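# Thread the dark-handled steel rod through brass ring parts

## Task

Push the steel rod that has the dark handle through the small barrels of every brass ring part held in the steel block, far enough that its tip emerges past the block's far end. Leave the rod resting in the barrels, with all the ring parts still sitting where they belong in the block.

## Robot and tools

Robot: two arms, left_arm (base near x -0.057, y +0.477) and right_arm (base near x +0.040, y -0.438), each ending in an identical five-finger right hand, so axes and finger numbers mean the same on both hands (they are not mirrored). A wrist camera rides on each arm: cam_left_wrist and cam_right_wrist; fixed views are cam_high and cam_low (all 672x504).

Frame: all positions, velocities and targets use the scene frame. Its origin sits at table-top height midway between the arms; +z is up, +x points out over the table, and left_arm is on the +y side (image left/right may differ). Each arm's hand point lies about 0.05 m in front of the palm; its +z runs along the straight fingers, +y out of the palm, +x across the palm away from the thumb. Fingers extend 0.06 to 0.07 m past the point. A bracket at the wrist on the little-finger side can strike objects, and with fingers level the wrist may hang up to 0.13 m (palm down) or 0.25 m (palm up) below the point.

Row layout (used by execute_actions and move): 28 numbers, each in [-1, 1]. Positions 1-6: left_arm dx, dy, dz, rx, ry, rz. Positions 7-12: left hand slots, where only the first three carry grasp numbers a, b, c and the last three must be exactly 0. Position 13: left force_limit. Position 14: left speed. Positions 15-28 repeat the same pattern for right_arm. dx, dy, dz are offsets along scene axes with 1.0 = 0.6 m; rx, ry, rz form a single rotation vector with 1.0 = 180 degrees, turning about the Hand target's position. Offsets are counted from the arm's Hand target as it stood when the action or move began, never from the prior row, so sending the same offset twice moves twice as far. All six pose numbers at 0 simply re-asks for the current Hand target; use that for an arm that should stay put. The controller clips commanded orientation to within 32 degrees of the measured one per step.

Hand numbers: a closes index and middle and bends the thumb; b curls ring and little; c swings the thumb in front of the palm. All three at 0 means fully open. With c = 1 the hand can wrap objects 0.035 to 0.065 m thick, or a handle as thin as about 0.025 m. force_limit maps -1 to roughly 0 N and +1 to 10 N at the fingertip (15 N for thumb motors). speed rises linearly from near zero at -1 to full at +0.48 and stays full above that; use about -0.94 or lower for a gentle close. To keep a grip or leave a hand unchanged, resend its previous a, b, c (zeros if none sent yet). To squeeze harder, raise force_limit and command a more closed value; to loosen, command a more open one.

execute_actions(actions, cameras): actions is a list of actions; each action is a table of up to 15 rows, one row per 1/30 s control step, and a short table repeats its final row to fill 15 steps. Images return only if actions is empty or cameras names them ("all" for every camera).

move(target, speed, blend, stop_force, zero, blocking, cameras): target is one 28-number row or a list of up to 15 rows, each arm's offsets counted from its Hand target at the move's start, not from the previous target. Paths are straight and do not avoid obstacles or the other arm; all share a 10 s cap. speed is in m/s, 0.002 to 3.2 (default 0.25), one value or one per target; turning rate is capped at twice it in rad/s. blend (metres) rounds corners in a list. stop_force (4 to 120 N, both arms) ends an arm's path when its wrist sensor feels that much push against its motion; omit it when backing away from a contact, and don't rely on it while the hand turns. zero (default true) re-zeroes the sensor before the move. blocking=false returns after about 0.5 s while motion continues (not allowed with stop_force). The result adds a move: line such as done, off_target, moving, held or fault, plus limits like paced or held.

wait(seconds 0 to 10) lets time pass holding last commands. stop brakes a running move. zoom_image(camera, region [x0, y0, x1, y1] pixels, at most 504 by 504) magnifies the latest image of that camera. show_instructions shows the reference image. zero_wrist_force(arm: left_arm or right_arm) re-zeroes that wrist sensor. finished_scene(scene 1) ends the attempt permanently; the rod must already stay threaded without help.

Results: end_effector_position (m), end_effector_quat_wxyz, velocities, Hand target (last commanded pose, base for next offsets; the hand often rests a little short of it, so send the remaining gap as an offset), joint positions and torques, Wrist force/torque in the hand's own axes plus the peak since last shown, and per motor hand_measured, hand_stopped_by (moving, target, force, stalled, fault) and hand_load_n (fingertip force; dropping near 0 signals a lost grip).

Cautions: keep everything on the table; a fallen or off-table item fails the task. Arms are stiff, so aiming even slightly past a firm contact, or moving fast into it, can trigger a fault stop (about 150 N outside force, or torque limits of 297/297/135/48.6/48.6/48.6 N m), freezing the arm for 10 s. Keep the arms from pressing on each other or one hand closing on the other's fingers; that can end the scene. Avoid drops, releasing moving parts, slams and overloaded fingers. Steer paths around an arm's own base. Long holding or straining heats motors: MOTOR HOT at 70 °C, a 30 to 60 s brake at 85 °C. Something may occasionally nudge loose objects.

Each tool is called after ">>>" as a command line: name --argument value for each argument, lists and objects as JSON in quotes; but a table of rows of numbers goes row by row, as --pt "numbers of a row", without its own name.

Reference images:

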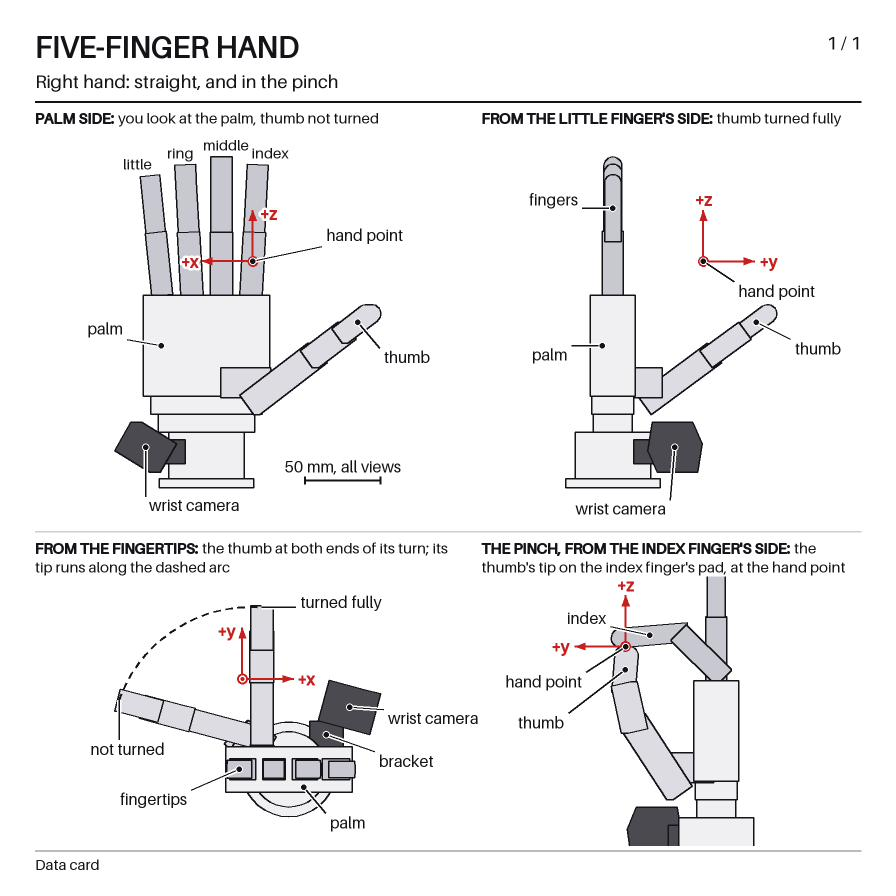

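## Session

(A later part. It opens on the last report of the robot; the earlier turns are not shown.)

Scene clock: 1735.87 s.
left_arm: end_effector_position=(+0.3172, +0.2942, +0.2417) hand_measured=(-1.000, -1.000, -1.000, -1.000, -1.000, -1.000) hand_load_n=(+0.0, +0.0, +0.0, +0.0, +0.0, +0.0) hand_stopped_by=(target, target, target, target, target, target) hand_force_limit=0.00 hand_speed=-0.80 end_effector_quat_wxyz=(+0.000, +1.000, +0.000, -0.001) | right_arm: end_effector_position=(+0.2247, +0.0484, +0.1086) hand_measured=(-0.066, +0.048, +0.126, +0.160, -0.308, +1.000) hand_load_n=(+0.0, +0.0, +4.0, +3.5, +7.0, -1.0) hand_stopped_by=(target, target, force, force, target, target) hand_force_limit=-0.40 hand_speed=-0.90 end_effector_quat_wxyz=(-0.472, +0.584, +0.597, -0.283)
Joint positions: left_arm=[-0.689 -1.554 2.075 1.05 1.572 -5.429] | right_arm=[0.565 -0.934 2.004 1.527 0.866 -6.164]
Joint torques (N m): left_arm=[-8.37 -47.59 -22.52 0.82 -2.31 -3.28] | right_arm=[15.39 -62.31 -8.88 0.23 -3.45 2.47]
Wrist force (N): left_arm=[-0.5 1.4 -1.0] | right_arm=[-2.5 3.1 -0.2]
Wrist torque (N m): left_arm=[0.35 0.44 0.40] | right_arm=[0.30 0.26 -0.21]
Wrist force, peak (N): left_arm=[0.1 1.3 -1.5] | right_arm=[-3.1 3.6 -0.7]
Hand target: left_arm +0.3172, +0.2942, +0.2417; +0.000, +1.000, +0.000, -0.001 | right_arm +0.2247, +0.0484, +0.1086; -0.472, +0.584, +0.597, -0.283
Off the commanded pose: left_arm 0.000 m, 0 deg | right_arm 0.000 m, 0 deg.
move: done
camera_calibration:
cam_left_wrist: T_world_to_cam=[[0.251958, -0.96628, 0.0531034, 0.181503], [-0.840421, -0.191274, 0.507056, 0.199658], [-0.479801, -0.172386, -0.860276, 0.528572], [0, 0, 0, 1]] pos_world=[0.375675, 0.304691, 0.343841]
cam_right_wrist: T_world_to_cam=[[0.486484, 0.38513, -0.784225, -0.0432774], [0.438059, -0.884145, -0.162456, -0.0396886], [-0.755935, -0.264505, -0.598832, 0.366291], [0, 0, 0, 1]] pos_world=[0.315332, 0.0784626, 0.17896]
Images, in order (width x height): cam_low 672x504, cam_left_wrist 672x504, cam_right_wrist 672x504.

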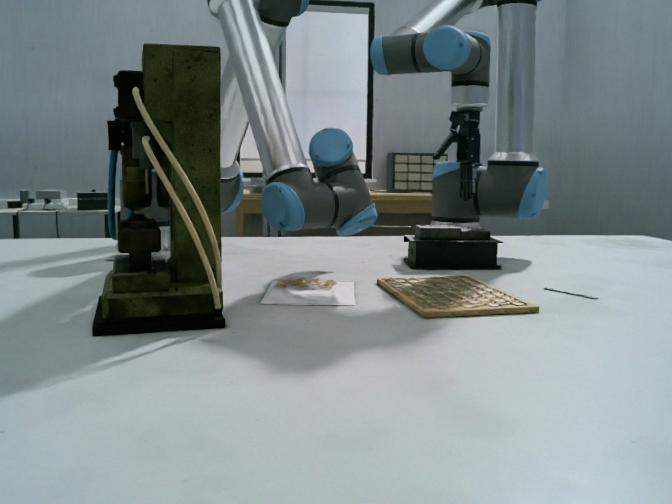

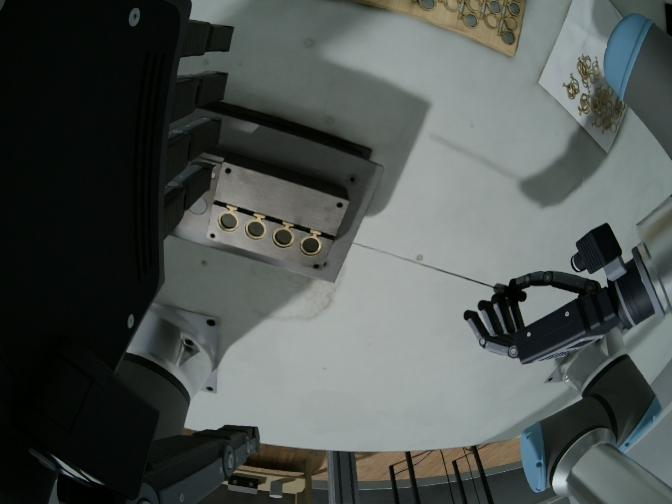

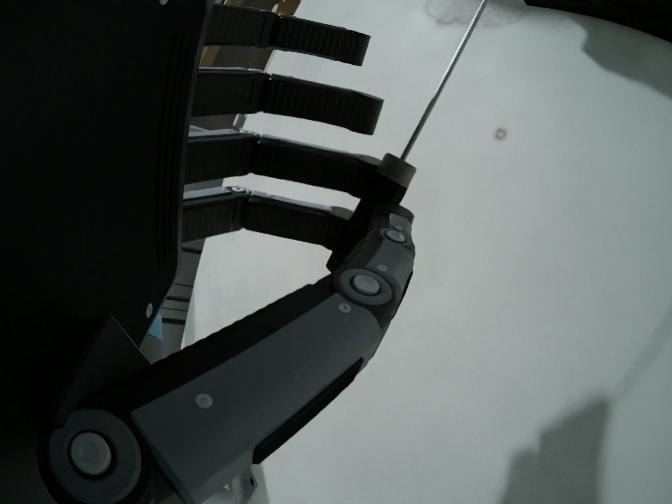

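>>> move --target '[0,0,0,0,0,0, 0,0,0,0,0,0, 0, -0.8, 0.00385, 0.03646, 0, 0, 0, 0, 0.66,0.5,1,0,0,0, -0.4, -0.9]' --speed 0.015 --stop_force 4 --cameras '["cam_low", "cam_left_wrist", "cam_right_wrist"]'

>>> zoom_image --camera "cam_left_wrist" --region '[300, 210, 375, 260]'

>>> zoom_image --camera "cam_low" --region '[395, 212, 435, 240]'

Scene clock: 1769.63 s.
left_arm: end_effector_position=(+0.3172, +0.2942, +0.2417) hand_measured=(-1.000, -1.000, -1.000, -1.000, -1.000, -1.000) hand_load_n=(+0.0, +0.0, +0.0, +0.0, +0.0, +0.0) hand_stopped_by=(target, target, target, target, target, target) hand_force_limit=0.00 hand_speed=-0.80 end_effector_quat_wxyz=(+0.000, +1.000, +0.000, -0.001) | right_arm: end_effector_position=(+0.2270, +0.0703, +0.1086) hand_measured=(-0.066, +0.048, +0.126, +0.160, -0.308, +1.000) hand_load_n=(+0.0, +0.0, +3.5, +3.5, +6.5, -1.0) hand_stopped_by=(target, target, force, force, target, target) hand_force_limit=-0.40 hand_speed=-0.90 end_effector_quat_wxyz=(-0.472, +0.584, +0.597, -0.283)
Joint positions: left_arm=[-0.689 -1.554 2.075 1.05 1.572 -5.429] | right_arm=[0.595 -0.918 1.963 1.538 0.841 -6.144]
Joint torques (N m): left_arm=[-7.38 -44.56 -23.68 1.39 -2.37 -3.35] | right_arm=[11.79 -63.72 -21.83 4.76 -3.5 2.65]
Wrist force (N): left_arm=[-0.1 1.3 -0.8] | right_arm=[-2.3 3.4 -0.7]
Wrist torque (N m): left_arm=[0.31 0.38 0.42] | right_arm=[0.39 0.24 -0.23]
Wrist force, peak (N): left_arm=[-0.3 1.4 -1.5] | right_arm=[-2.8 3.7 -1.0]
Hand target: left_arm +0.3172, +0.2942, +0.2417; +0.000, +1.000, +0.000, -0.001 | right_arm +0.2270, +0.0703, +0.1086; -0.472, +0.584, +0.597, -0.283
Off the commanded pose: left_arm 0.000 m, 0 deg | right_arm 0.000 m, 0 deg.
move: done
camera_calibration:
cam_left_wrist: T_world_to_cam=[[0.251958, -0.96628, 0.0531034, 0.181503], [-0.840421, -0.191274, 0.507056, 0.199658], [-0.479801, -0.172386, -0.860276, 0.528572], [0, 0, 0, 1]] pos_world=[0.375675, 0.304691, 0.343841]
cam_right_wrist: T_world_to_cam=[[0.486484, 0.38513, -0.784225, -0.0529091], [0.438059, -0.884145, -0.162456, -0.0213496], [-0.755935, -0.264505, -0.598832, 0.373762], [0, 0, 0, 1]] pos_world=[0.317632, 0.100363, 0.17886]
Images, in order (width x height): cam_low 672x504, cam_left_wrist 672x504, cam_right_wrist 672x504.

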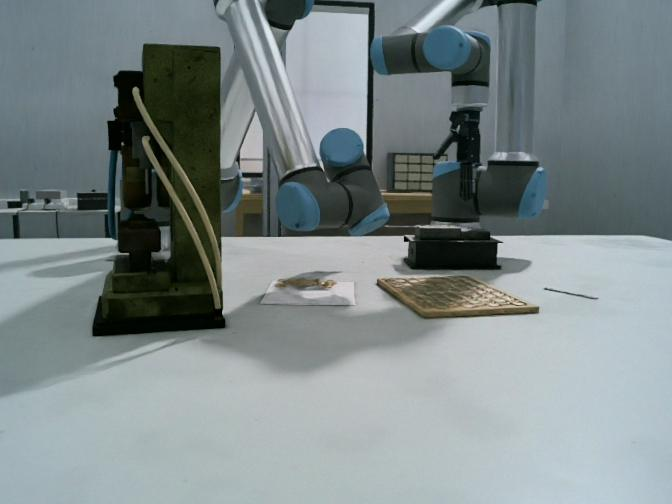

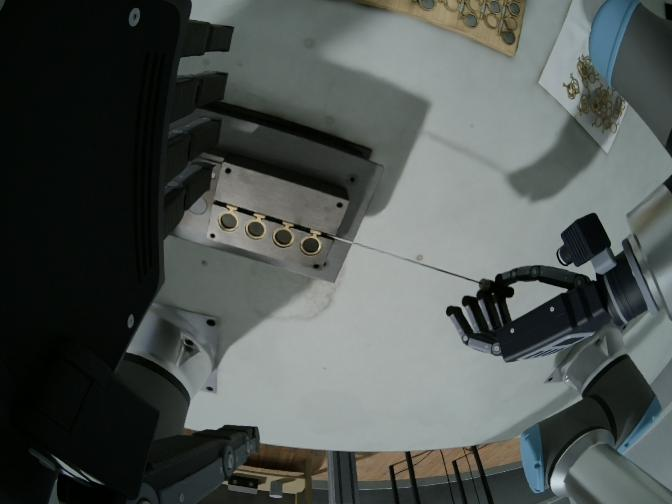

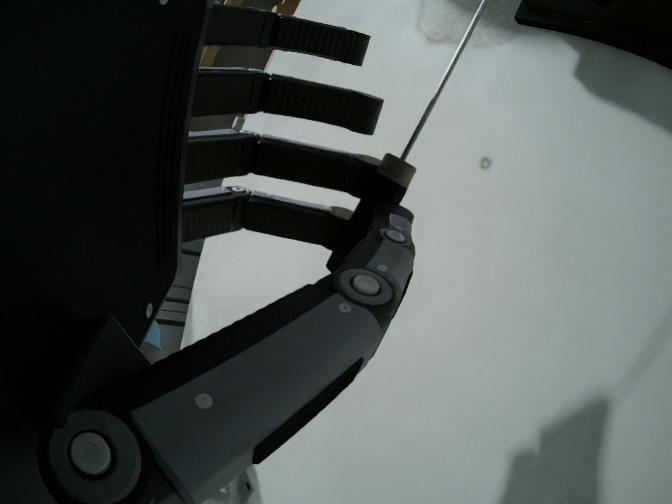

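Scaled by 6.720 from the camera's 672x504 image, which has a finer 960x720 frame.

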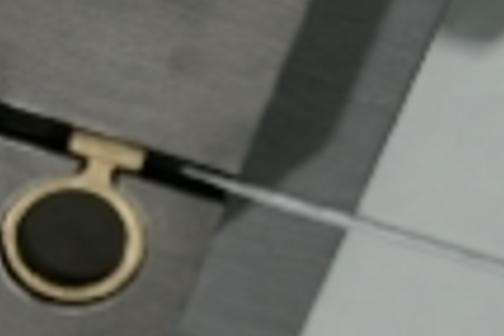

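Scaled by 12.600 from the camera's 672x504 image, which has a finer 960x720 frame.

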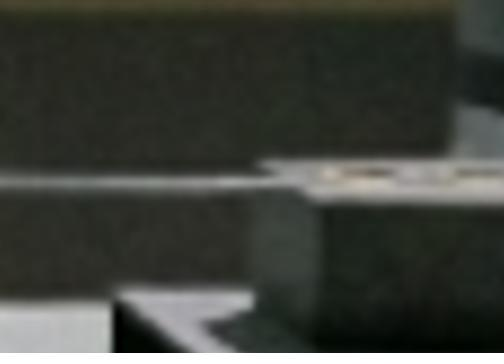

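>>> move --target '[0,0,0,0,0,0, 0,0,0,0,0,0, 0, -0.8, 0.00175, 0.01658, 0, 0, 0, 0, 0.66,0.5,1,0,0,0, -0.4, -0.9]' --speed 0.006 --stop_force 4 --cameras '["cam_low", "cam_left_wrist", "cam_right_wrist"]'

>>> zoom_image --camera "cam_left_wrist" --region '[300, 210, 350, 245]'

>>> zoom_image --camera "cam_low" --region '[395, 212, 435, 240]'

Scene clock: 1800.43 s.
left_arm: end_effector_position=(+0.3172, +0.2942, +0.2417) hand_measured=(-1.000, -1.000, -1.000, -1.000, -1.000, -1.000) hand_load_n=(+0.0, +0.0, +0.0, +0.0, +0.0, +0.0) hand_stopped_by=(target, target, target, target, target, target) hand_force_limit=0.00 hand_speed=-0.80 end_effector_quat_wxyz=(+0.000, +1.000, +0.000, -0.001) | right_arm: end_effector_position=(+0.2281, +0.0802, +0.1086) hand_measured=(-0.066, +0.048, +0.126, +0.160, -0.308, +1.000) hand_load_n=(+0.0, +0.0, +4.0, +3.5, +6.5, -1.0) hand_stopped_by=(target, target, force, force, target, target) hand_force_limit=-0.40 hand_speed=-0.90 end_effector_quat_wxyz=(-0.472, +0.584, +0.597, -0.283)
Joint positions: left_arm=[-0.689 -1.554 2.075 1.05 1.572 -5.429] | right_arm=[0.608 -0.91 1.944 1.543 0.83 -6.135]
Joint torques (N m): left_arm=[-5.93 -48.24 -22.59 1.02 -1.79 -2.98] | right_arm=[15.57 -65.7 -23.32 4.93 -3.64 2.69]
Wrist force (N): left_arm=[0.0 1.3 -1.1] | right_arm=[-2.7 3.2 -0.6]
Wrist torque (N m): left_arm=[0.33 0.35 0.42] | right_arm=[0.35 0.28 -0.26]
Wrist force, peak (N): left_arm=[-0.3 1.4 -1.4] | right_arm=[-2.7 3.8 -1.1]
Hand target: left_arm +0.3172, +0.2942, +0.2417; +0.000, +1.000, +0.000, -0.001 | right_arm +0.2281, +0.0802, +0.1086; -0.472, +0.584, +0.597, -0.283
Off the commanded pose: left_arm 0.000 m, 0 deg | right_arm 0.000 m, 0 deg.
move: done
camera_calibration:
cam_left_wrist: T_world_to_cam=[[0.251958, -0.96628, 0.0531034, 0.181503], [-0.840421, -0.191274, 0.507056, 0.199658], [-0.479801, -0.172386, -0.860276, 0.528572], [0, 0, 0, 1]] pos_world=[0.375675, 0.304691, 0.343841]
cam_right_wrist: T_world_to_cam=[[0.486484, 0.38513, -0.784225, -0.057257], [0.438059, -0.884145, -0.162456, -0.0130784], [-0.755935, -0.264505, -0.598832, 0.377212], [0, 0, 0, 1]] pos_world=[0.318732, 0.110263, 0.17886]
Images, in order (width x height): cam_low 672x504, cam_left_wrist 672x504, cam_right_wrist 672x504.

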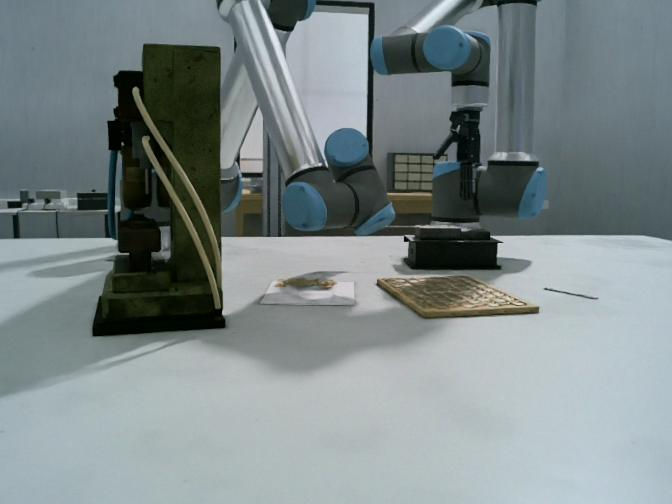

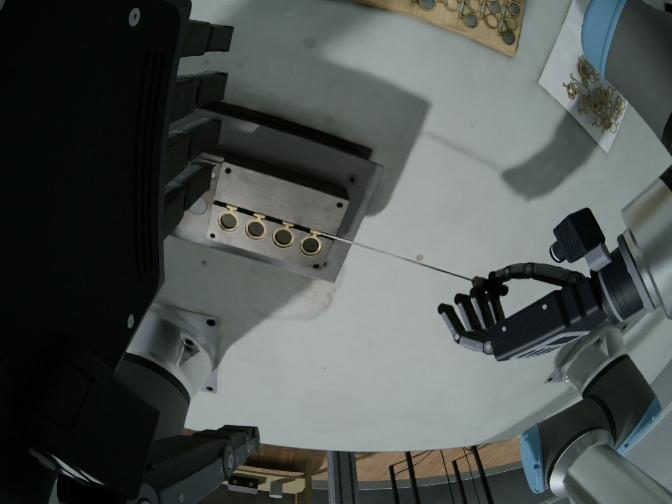

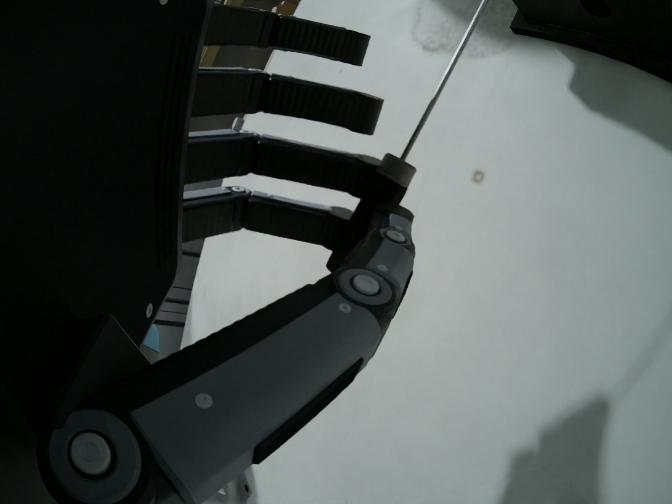

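Scaled by 10.080 from the camera's 672x504 image, which has a finer 960x720 frame.

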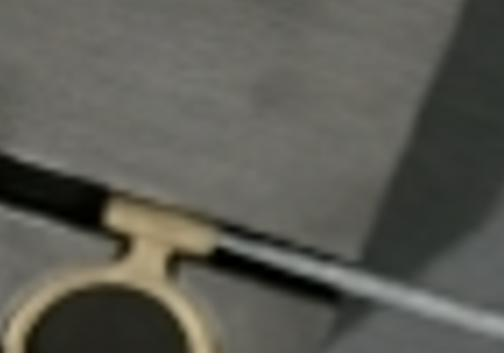

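Scaled by 12.600 from the camera's 672x504 image, which has a finer 960x720 frame.

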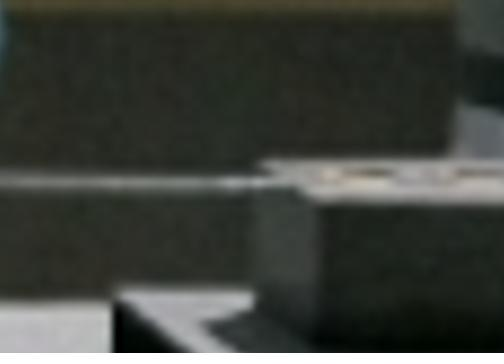

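>>> move --target '[0,0,0,0,0,0, 0,0,0,0,0,0, 0, -0.8, 0, 0, 0, 0, 0, 0, 0.66,0,1,0,0,0, -0.4, -0.7]' --speed 0.05 --cameras '["cam_left_wrist", "cam_right_wrist"]'

>>> zoom_image --camera "cam_left_wrist" --region '[300, 210, 350, 245]'

Scene clock: 1840.63 s.
left_arm: end_effector_position=(+0.3172, +0.2942, +0.2417) hand_measured=(-1.000, -1.000, -1.000, -1.000, -1.000, -1.000) hand_load_n=(+0.0, +0.0, +0.0, +0.0, +0.0, +0.0) hand_stopped_by=(target, target, target, target, target, target) hand_force_limit=0.00 hand_speed=-0.80 end_effector_quat_wxyz=(+0.000, +1.000, +0.000, -0.001) | right_arm: end_effector_position=(+0.2281, +0.0802, +0.1086) hand_measured=(-1.000, -0.902, +0.126, +0.160, -0.308, +1.000) hand_load_n=(+0.0, +0.0, +4.0, +3.5, +7.0, -1.0) hand_stopped_by=(target, target, force, force, force, target) hand_force_limit=-0.40 hand_speed=-0.70 end_effector_quat_wxyz=(-0.472, +0.584, +0.597, -0.283)
Joint positions: left_arm=[-0.689 -1.554 2.075 1.05 1.572 -5.429] | right_arm=[0.608 -0.91 1.944 1.543 0.83 -6.135]
Joint torques (N m): left_arm=[-7.22 -46.02 -22.3 1.26 -1.88 -3.4] | right_arm=[12.73 -62.59 -21.33 2.68 -3.33 2.08]
Wrist force (N): left_arm=[0.1 1.5 -1.0] | right_arm=[-2.8 3.2 -0.5]
Wrist torque (N m): left_arm=[0.36 0.34 0.43] | right_arm=[0.35 0.30 -0.27]
Wrist force, peak (N): left_arm=[-0.1 1.7 -1.3] | right_arm=[-2.9 3.4 -0.8]
Hand target: left_arm +0.3172, +0.2942, +0.2417; +0.000, +1.000, +0.000, -0.001 | right_arm +0.2281, +0.0802, +0.1086; -0.472, +0.584, +0.597, -0.283
Off the commanded pose: left_arm 0.000 m, 0 deg | right_arm 0.000 m, 0 deg.
move: done
camera_calibration:
cam_left_wrist: T_world_to_cam=[[0.251958, -0.96628, 0.0531034, 0.181503], [-0.840421, -0.191274, 0.507056, 0.199658], [-0.479801, -0.172386, -0.860276, 0.528572], [0, 0, 0, 1]] pos_world=[0.375675, 0.304691, 0.343841]
cam_right_wrist: T_world_to_cam=[[0.486484, 0.38513, -0.784225, -0.057257], [0.438059, -0.884145, -0.162456, -0.0130784], [-0.755935, -0.264505, -0.598832, 0.377212], [0, 0, 0, 1]] pos_world=[0.318732, 0.110263, 0.17886]
Images, in order (width x height): cam_left_wrist 672x504, cam_right_wrist 672x504.

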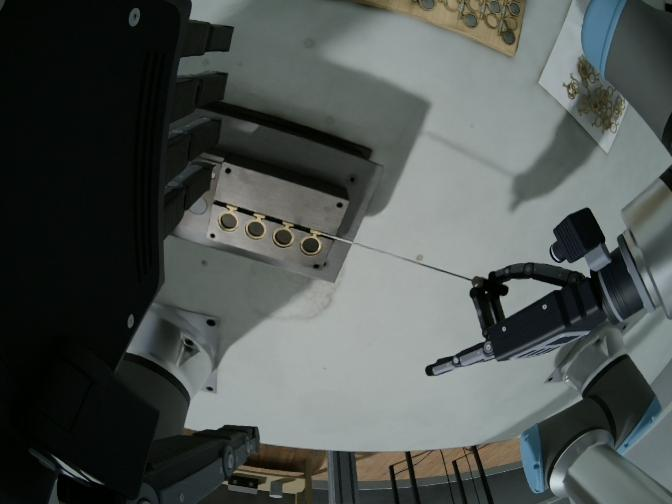

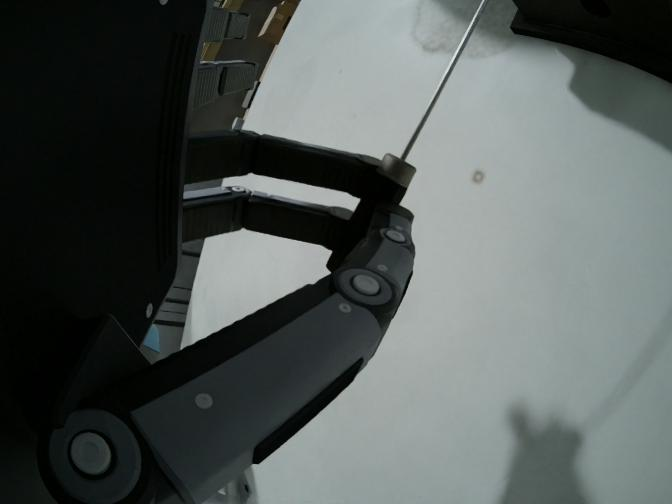

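Scaled by 10.080 from the camera's 672x504 image, which has a finer 960x720 frame.

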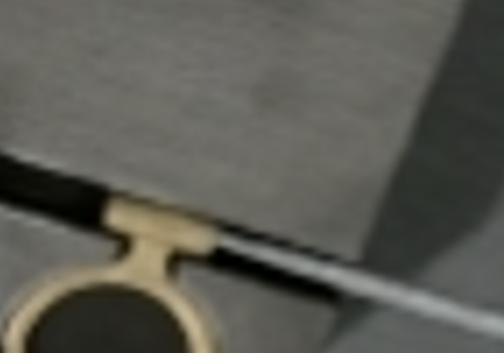

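>>> move --target '[0,0,0,0,0,0, 0,0,0,0,0,0, 0, -0.8, 0.0021, 0.0199, 0, 0, 0, 0, 0.66,0,1,0,0,0, -0.4, -0.7]' --speed 0.008 --stop_force 4 --cameras '["cam_low", "cam_left_wrist", "cam_right_wrist"]'

>>> zoom_image --camera "cam_left_wrist" --region '[280, 200, 350, 250]'

>>> zoom_image --camera "cam_low" --region '[395, 212, 435, 240]'

Scene clock: 1852.17 s.
left_arm: end_effector_position=(+0.3172, +0.2942, +0.2417) hand_measured=(-1.000, -1.000, -1.000, -1.000, -1.000, -1.000) hand_load_n=(+0.0, +0.0, +0.0, +0.0, +0.0, +0.0) hand_stopped_by=(target, target, target, target, target, target) hand_force_limit=0.00 hand_speed=-0.80 end_effector_quat_wxyz=(+0.000, +1.000, +0.000, -0.001) | right_arm: end_effector_position=(+0.2293, +0.0922, +0.1086) hand_measured=(-1.000, -0.902, +0.126, +0.160, -0.308, +1.000) hand_load_n=(+0.0, +0.0, +3.5, +3.5, +6.5, -1.0) hand_stopped_by=(target, target, force, force, force, target) hand_force_limit=-0.40 hand_speed=-0.70 end_effector_quat_wxyz=(-0.472, +0.584, +0.597, -0.283)
Joint positions: left_arm=[-0.689 -1.554 2.075 1.05 1.572 -5.429] | right_arm=[0.623 -0.901 1.921 1.549 0.817 -6.124]
Joint torques (N m): left_arm=[-5.39 -46.48 -23.87 0.71 -1.95 -3.07] | right_arm=[12.41 -64.77 -23.71 4.86 -3.86 1.9]
Wrist force (N): left_arm=[-0.2 1.1 -1.1] | right_arm=[-2.6 3.0 -0.8]
Wrist torque (N m): left_arm=[0.31 0.39 0.40] | right_arm=[0.30 0.26 -0.27]
Wrist force, peak (N): left_arm=[-0.3 1.2 -1.7] | right_arm=[-3.2 3.5 -0.6]
Hand target: left_arm +0.3172, +0.2942, +0.2417; +0.000, +1.000, +0.000, -0.001 | right_arm +0.2293, +0.0922, +0.1086; -0.472, +0.584, +0.597, -0.283
Off the commanded pose: left_arm 0.000 m, 0 deg | right_arm 0.000 m, 0 deg.
move: done
camera_calibration:
cam_left_wrist: T_world_to_cam=[[0.251958, -0.96628, 0.0531034, 0.181503], [-0.840421, -0.191274, 0.507056, 0.199658], [-0.479801, -0.172386, -0.860276, 0.528572], [0, 0, 0, 1]] pos_world=[0.375675, 0.304691, 0.343841]
cam_right_wrist: T_world_to_cam=[[0.486484, 0.38513, -0.784225, -0.062511], [0.438059, -0.884145, -0.162456, -0.00303818], [-0.755935, -0.264505, -0.598832, 0.381369], [0, 0, 0, 1]] pos_world=[0.320032, 0.122263, 0.17886]
Images, in order (width x height): cam_low 672x504, cam_left_wrist 672x504, cam_right_wrist 672x504.

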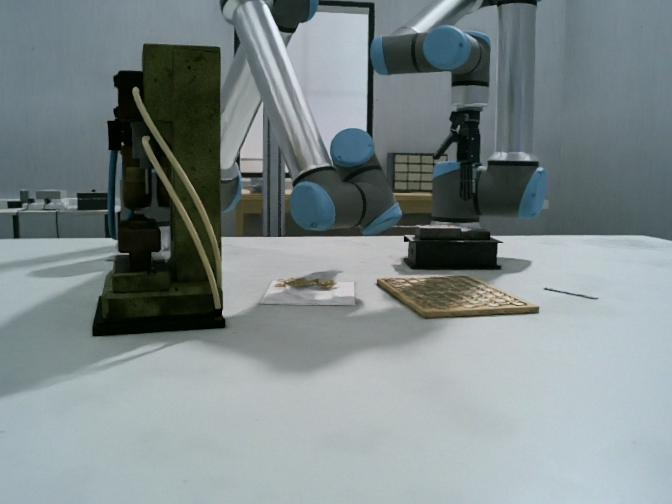

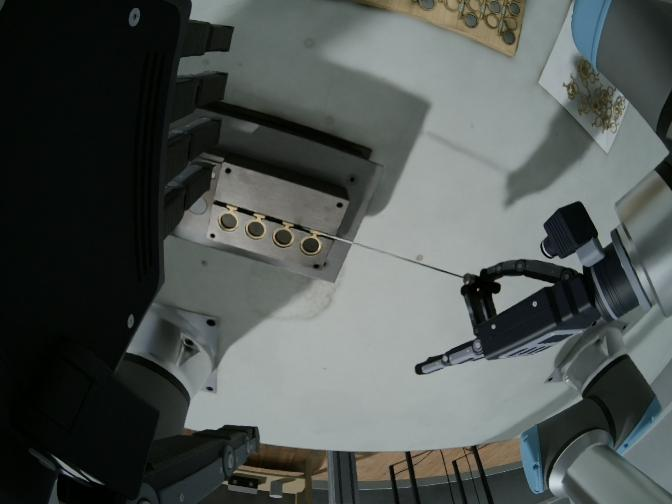

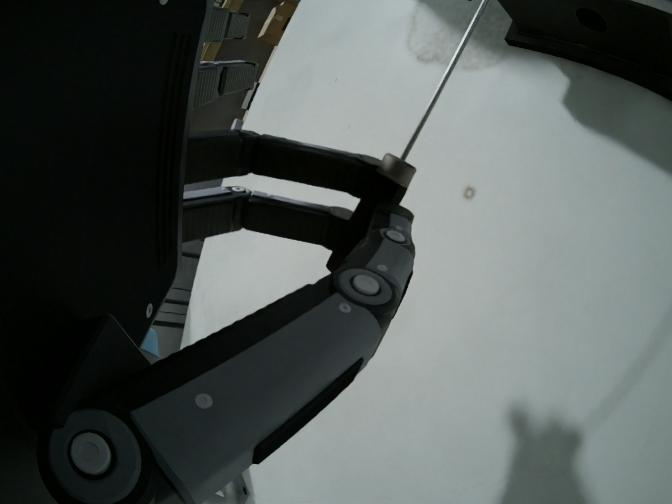

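Scaled by 7.200 from the camera's 672x504 image, which has a finer 960x720 frame.

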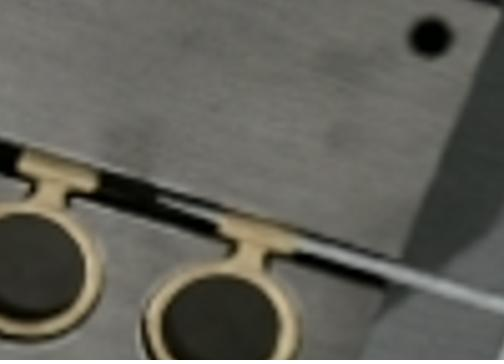

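Scaled by 12.600 from the camera's 672x504 image, which has a finer 960x720 frame.

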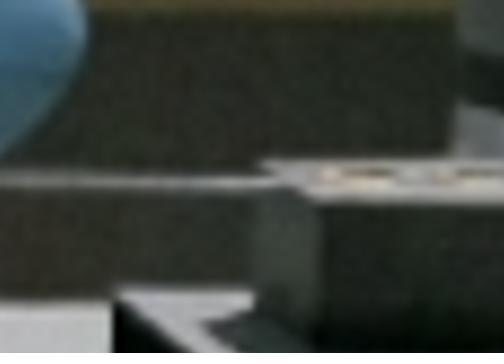

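>>> move --target '[0,0,0,0,0,0, 0,0,0,0,0,0, 0, -0.8, 0.0032, 0.0298, 0, 0, 0, 0, 0.66,0,1,0,0,0, -0.4, -0.7]' --speed 0.01 --stop_force 4 --cameras '["cam_low", "cam_left_wrist", "cam_right_wrist"]'

>>> zoom_image --camera "cam_left_wrist" --region '[250, 190, 350, 250]'

>>> zoom_image --camera "cam_low" --region '[395, 212, 435, 240]'

Scene clock: 1869.57 s.
left_arm: end_effector_position=(+0.3172, +0.2942, +0.2417) hand_measured=(-1.000, -1.000, -1.000, -1.000, -1.000, -1.000) hand_load_n=(+0.0, +0.0, +0.0, +0.0, +0.0, +0.0) hand_stopped_by=(target, target, target, target, target, target) hand_force_limit=0.00 hand_speed=-0.80 end_effector_quat_wxyz=(+0.000, +1.000, +0.000, -0.001) | right_arm: end_effector_position=(+0.2313, +0.1100, +0.1086) hand_measured=(-1.000, -0.902, +0.126, +0.160, -0.308, +1.000) hand_load_n=(-0.5, +0.0, +4.0, +3.5, +6.5, -0.5) hand_stopped_by=(target, target, force, force, force, target) hand_force_limit=-0.40 hand_speed=-0.70 end_effector_quat_wxyz=(-0.472, +0.584, +0.597, -0.283)
Joint positions: left_arm=[-0.689 -1.554 2.075 1.05 1.572 -5.429] | right_arm=[0.644 -0.887 1.886 1.559 0.799 -6.107]
Joint torques (N m): left_arm=[-8.47 -44.64 -22.72 1.13 -1.52 -3.17] | right_arm=[16.08 -66.08 -22.93 4.57 -3.83 1.98]
Wrist force (N): left_arm=[-0.4 1.2 -0.8] | right_arm=[-2.2 2.8 -0.2]
Wrist torque (N m): left_arm=[0.30 0.40 0.40] | right_arm=[0.21 0.19 -0.25]
Wrist force, peak (N): left_arm=[-0.1 1.6 -1.3] | right_arm=[-3.1 3.3 -0.1]
Hand target: left_arm +0.3172, +0.2942, +0.2417; +0.000, +1.000, +0.000, -0.001 | right_arm +0.2313, +0.1100, +0.1086; -0.472, +0.584, +0.597, -0.283
Off the commanded pose: left_arm 0.000 m, 0 deg | right_arm 0.000 m, 0 deg.
move: done
camera_calibration:
cam_left_wrist: T_world_to_cam=[[0.251958, -0.96628, 0.0531034, 0.181503], [-0.840421, -0.191274, 0.507056, 0.199658], [-0.479801, -0.172386, -0.860276, 0.528572], [0, 0, 0, 1]] pos_world=[0.375675, 0.304691, 0.343841]
cam_right_wrist: T_world_to_cam=[[0.486484, 0.38513, -0.784225, -0.0702906], [0.438059, -0.884145, -0.162456, 0.0118673], [-0.755935, -0.264505, -0.598832, 0.387514], [0, 0, 0, 1]] pos_world=[0.321932, 0.140063, 0.17886]
Images, in order (width x height): cam_low 672x504, cam_left_wrist 672x504, cam_right_wrist 672x504.

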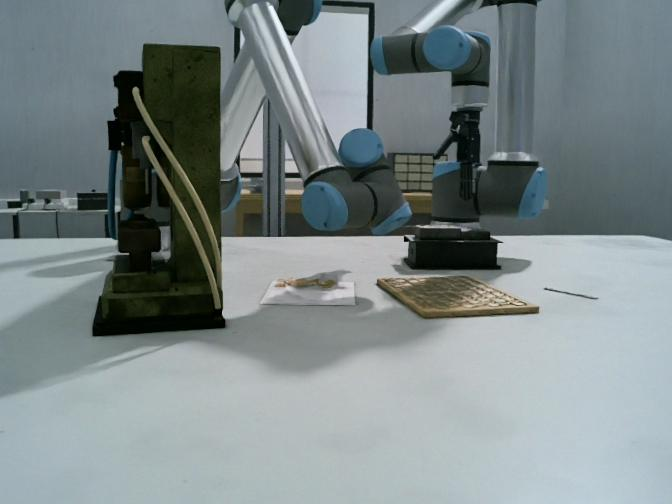

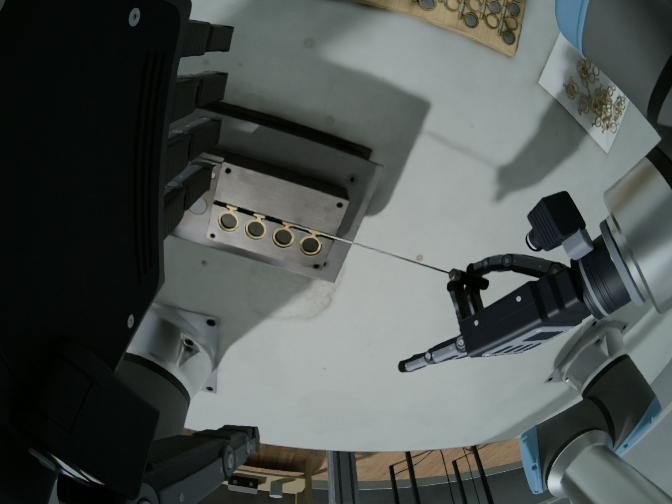

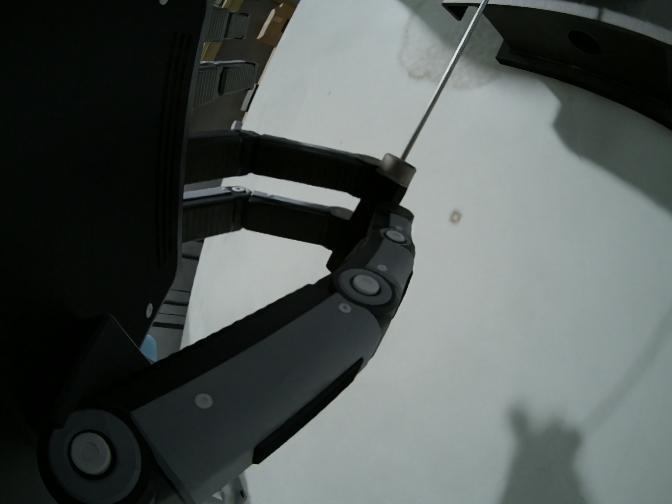

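Scaled by 5.040 from the camera's 672x504 image, which has a finer 960x720 frame.

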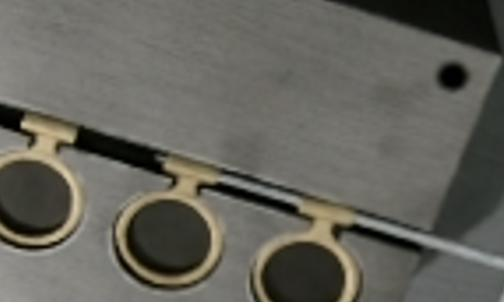

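Scaled by 12.600 from the camera's 672x504 image, which has a finer 960x720 frame.

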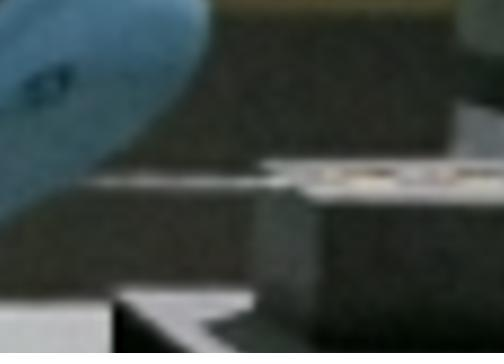

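>>> zoom_image --camera "cam_left_wrist" --region '[250, 200, 300, 235]'

>>> zoom_image --camera "cam_left_wrist" --region '[285, 210, 345, 250]'

Scaled by 10.080 from the camera's 672x504 image, which has a finer 960x720 frame.

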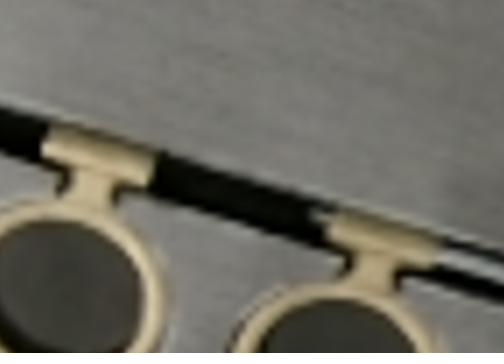

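Scaled by 8.400 from the camera's 672x504 image, which has a finer 960x720 frame.

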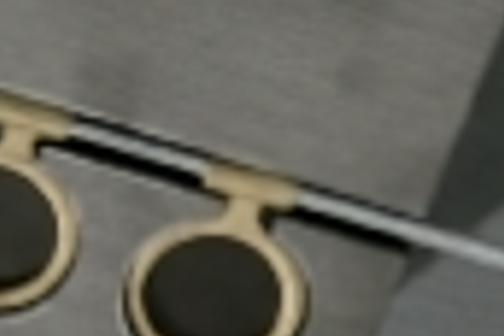

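>>> zoom_image --camera "cam_left_wrist" --region '[400, 240, 480, 300]'

>>> zoom_image --camera "cam_left_wrist" --region '[205, 190, 265, 230]'

>>> zoom_image --camera "cam_left_wrist" --region '[320, 225, 400, 270]'

Scaled by 6.300 from the camera's 672x504 image, which has a finer 960x720 frame.

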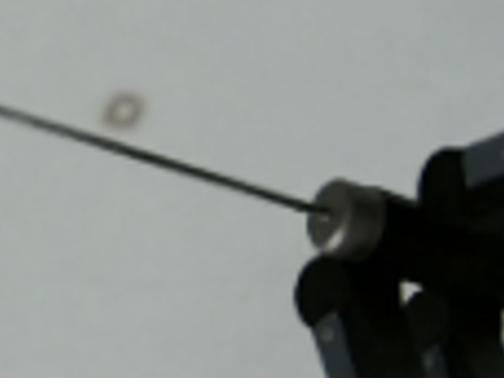

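Scaled by 8.400 from the camera's 672x504 image, which has a finer 960x720 frame.

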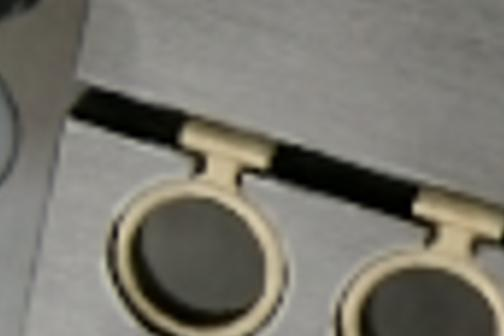

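Scaled by 6.300 from the camera's 672x504 image, which has a finer 960x720 frame.

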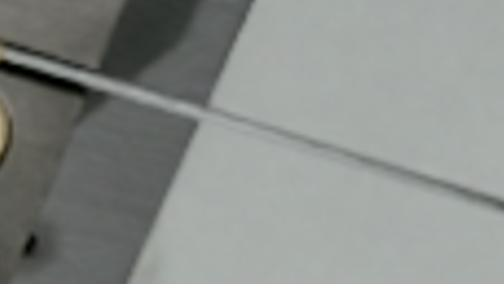

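>>> move --target '[0,0,0,0,0,0, 0,0,0,0,0,0, 0, -0.8, 0.0042, 0.0398, 0, 0, 0, 0, 0.66,0,1,0,0,0, -0.4, -0.7]' --speed 0.01 --stop_force 4 --cameras '["cam_low", "cam_left_wrist", "cam_right_wrist"]'

>>> zoom_image --camera "cam_left_wrist" --region '[205, 190, 305, 240]'

>>> zoom_image --camera "cam_left_wrist" --region '[285, 210, 345, 250]'

Scene clock: 1965.30 s.
left_arm: end_effector_position=(+0.3172, +0.2942, +0.2417) hand_measured=(-1.000, -1.000, -1.000, -1.000, -1.000, -1.000) hand_load_n=(+0.0, +0.0, +0.0, +0.0, +0.0, +0.0) hand_stopped_by=(target, target, target, target, target, target) hand_force_limit=0.00 hand_speed=-0.80 end_effector_quat_wxyz=(+0.000, +1.000, +0.000, -0.001) | right_arm: end_effector_position=(+0.2338, +0.1339, +0.1086) hand_measured=(-1.000, -0.902, +0.126, +0.160, -0.308, +1.000) hand_load_n=(+0.0, +0.0, +4.0, +3.5, +6.5, -0.5) hand_stopped_by=(target, target, force, force, force, target) hand_force_limit=-0.40 hand_speed=-0.70 end_effector_quat_wxyz=(-0.472, +0.584, +0.597, -0.283)
Joint positions: left_arm=[-0.689 -1.554 2.075 1.05 1.572 -5.429] | right_arm=[0.672 -0.867 1.839 1.571 0.776 -6.086]
Joint torques (N m): left_arm=[-4.46 -46.55 -23.47 0.84 -1.33 -3.41] | right_arm=[15.55 -68.29 -25.71 4.72 -3.8 2.35]
Wrist force (N): left_arm=[0.0 1.1 -0.8] | right_arm=[-2.5 3.3 -0.2]
Wrist torque (N m): left_arm=[0.28 0.35 0.41] | right_arm=[0.32 0.24 -0.24]
Wrist force, peak (N): left_arm=[0.1 1.7 -1.1] | right_arm=[-2.8 3.2 -0.1]
Hand target: left_arm +0.3172, +0.2942, +0.2417; +0.000, +1.000, +0.000, -0.001 | right_arm +0.2338, +0.1339, +0.1086; -0.472, +0.584, +0.597, -0.283
Off the commanded pose: left_arm 0.000 m, 0 deg | right_arm 0.000 m, 0 deg.
move: done
camera_calibration:
cam_left_wrist: T_world_to_cam=[[0.251958, -0.96628, 0.0531034, 0.181503], [-0.840421, -0.191274, 0.507056, 0.199658], [-0.479801, -0.172386, -0.860276, 0.528572], [0, 0, 0, 1]] pos_world=[0.375675, 0.304691, 0.343841]
cam_right_wrist: T_world_to_cam=[[0.486484, 0.38513, -0.784225, -0.0807114], [0.438059, -0.884145, -0.162456, 0.0319032], [-0.755935, -0.264505, -0.598832, 0.395725], [0, 0, 0, 1]] pos_world=[0.324432, 0.163963, 0.17886]
Images, in order (width x height): cam_low 672x504, cam_left_wrist 672x504, cam_right_wrist 672x504.

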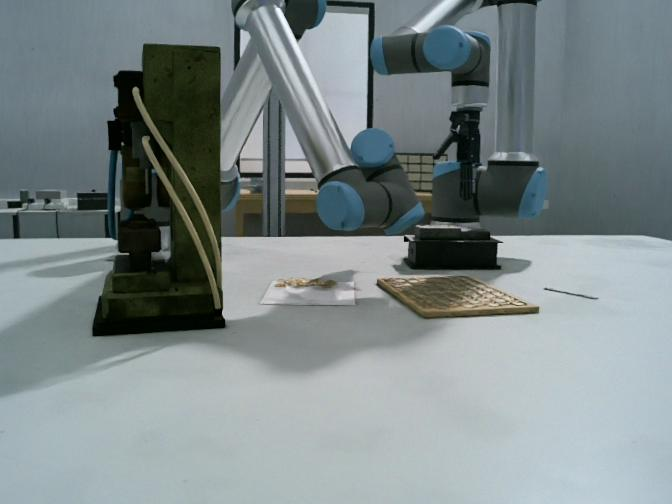

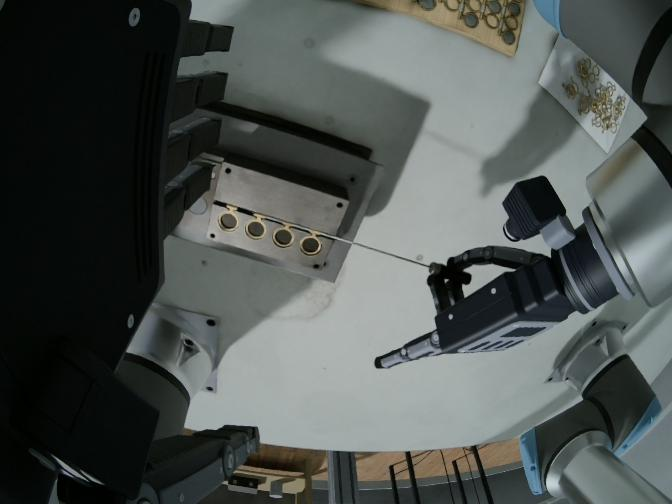

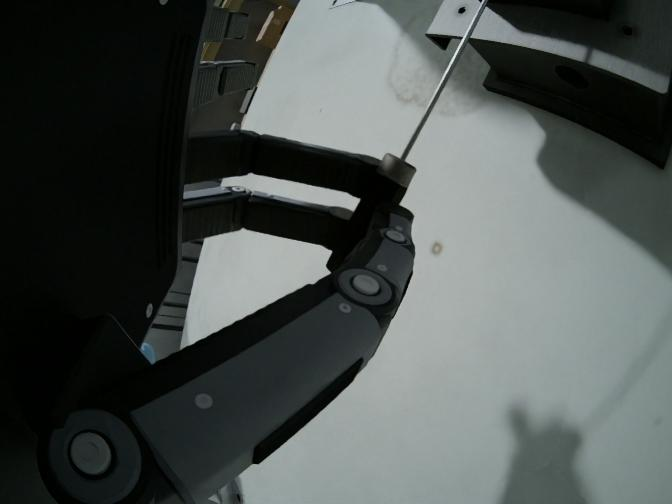

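Scaled by 5.040 from the camera's 672x504 image, which has a finer 960x720 frame.

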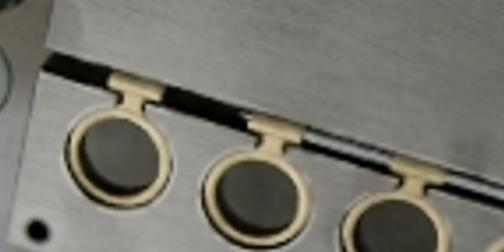

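Scaled by 8.400 from the camera's 672x504 image, which has a finer 960x720 frame.

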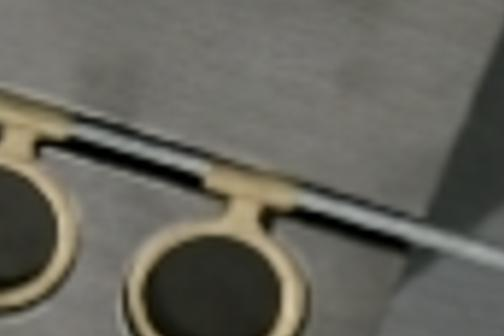

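>>> zoom_image --camera "cam_left_wrist" --region '[225, 195, 275, 230]'

>>> zoom_image --camera "cam_left_wrist" --region '[255, 200, 305, 235]'

Scaled by 10.080 from the camera's 672x504 image, which has a finer 960x720 frame.

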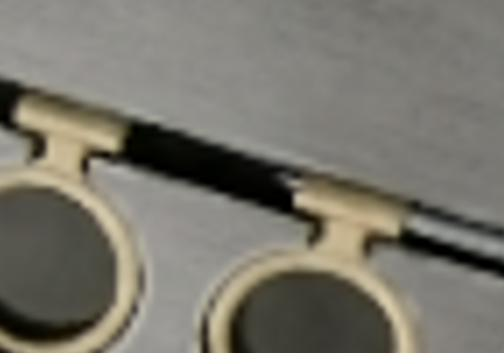

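Scaled by 10.080 from the camera's 672x504 image, which has a finer 960x720 frame.

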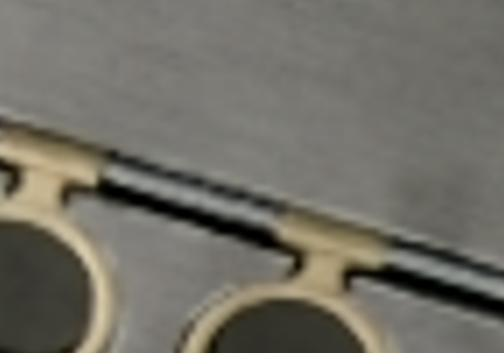

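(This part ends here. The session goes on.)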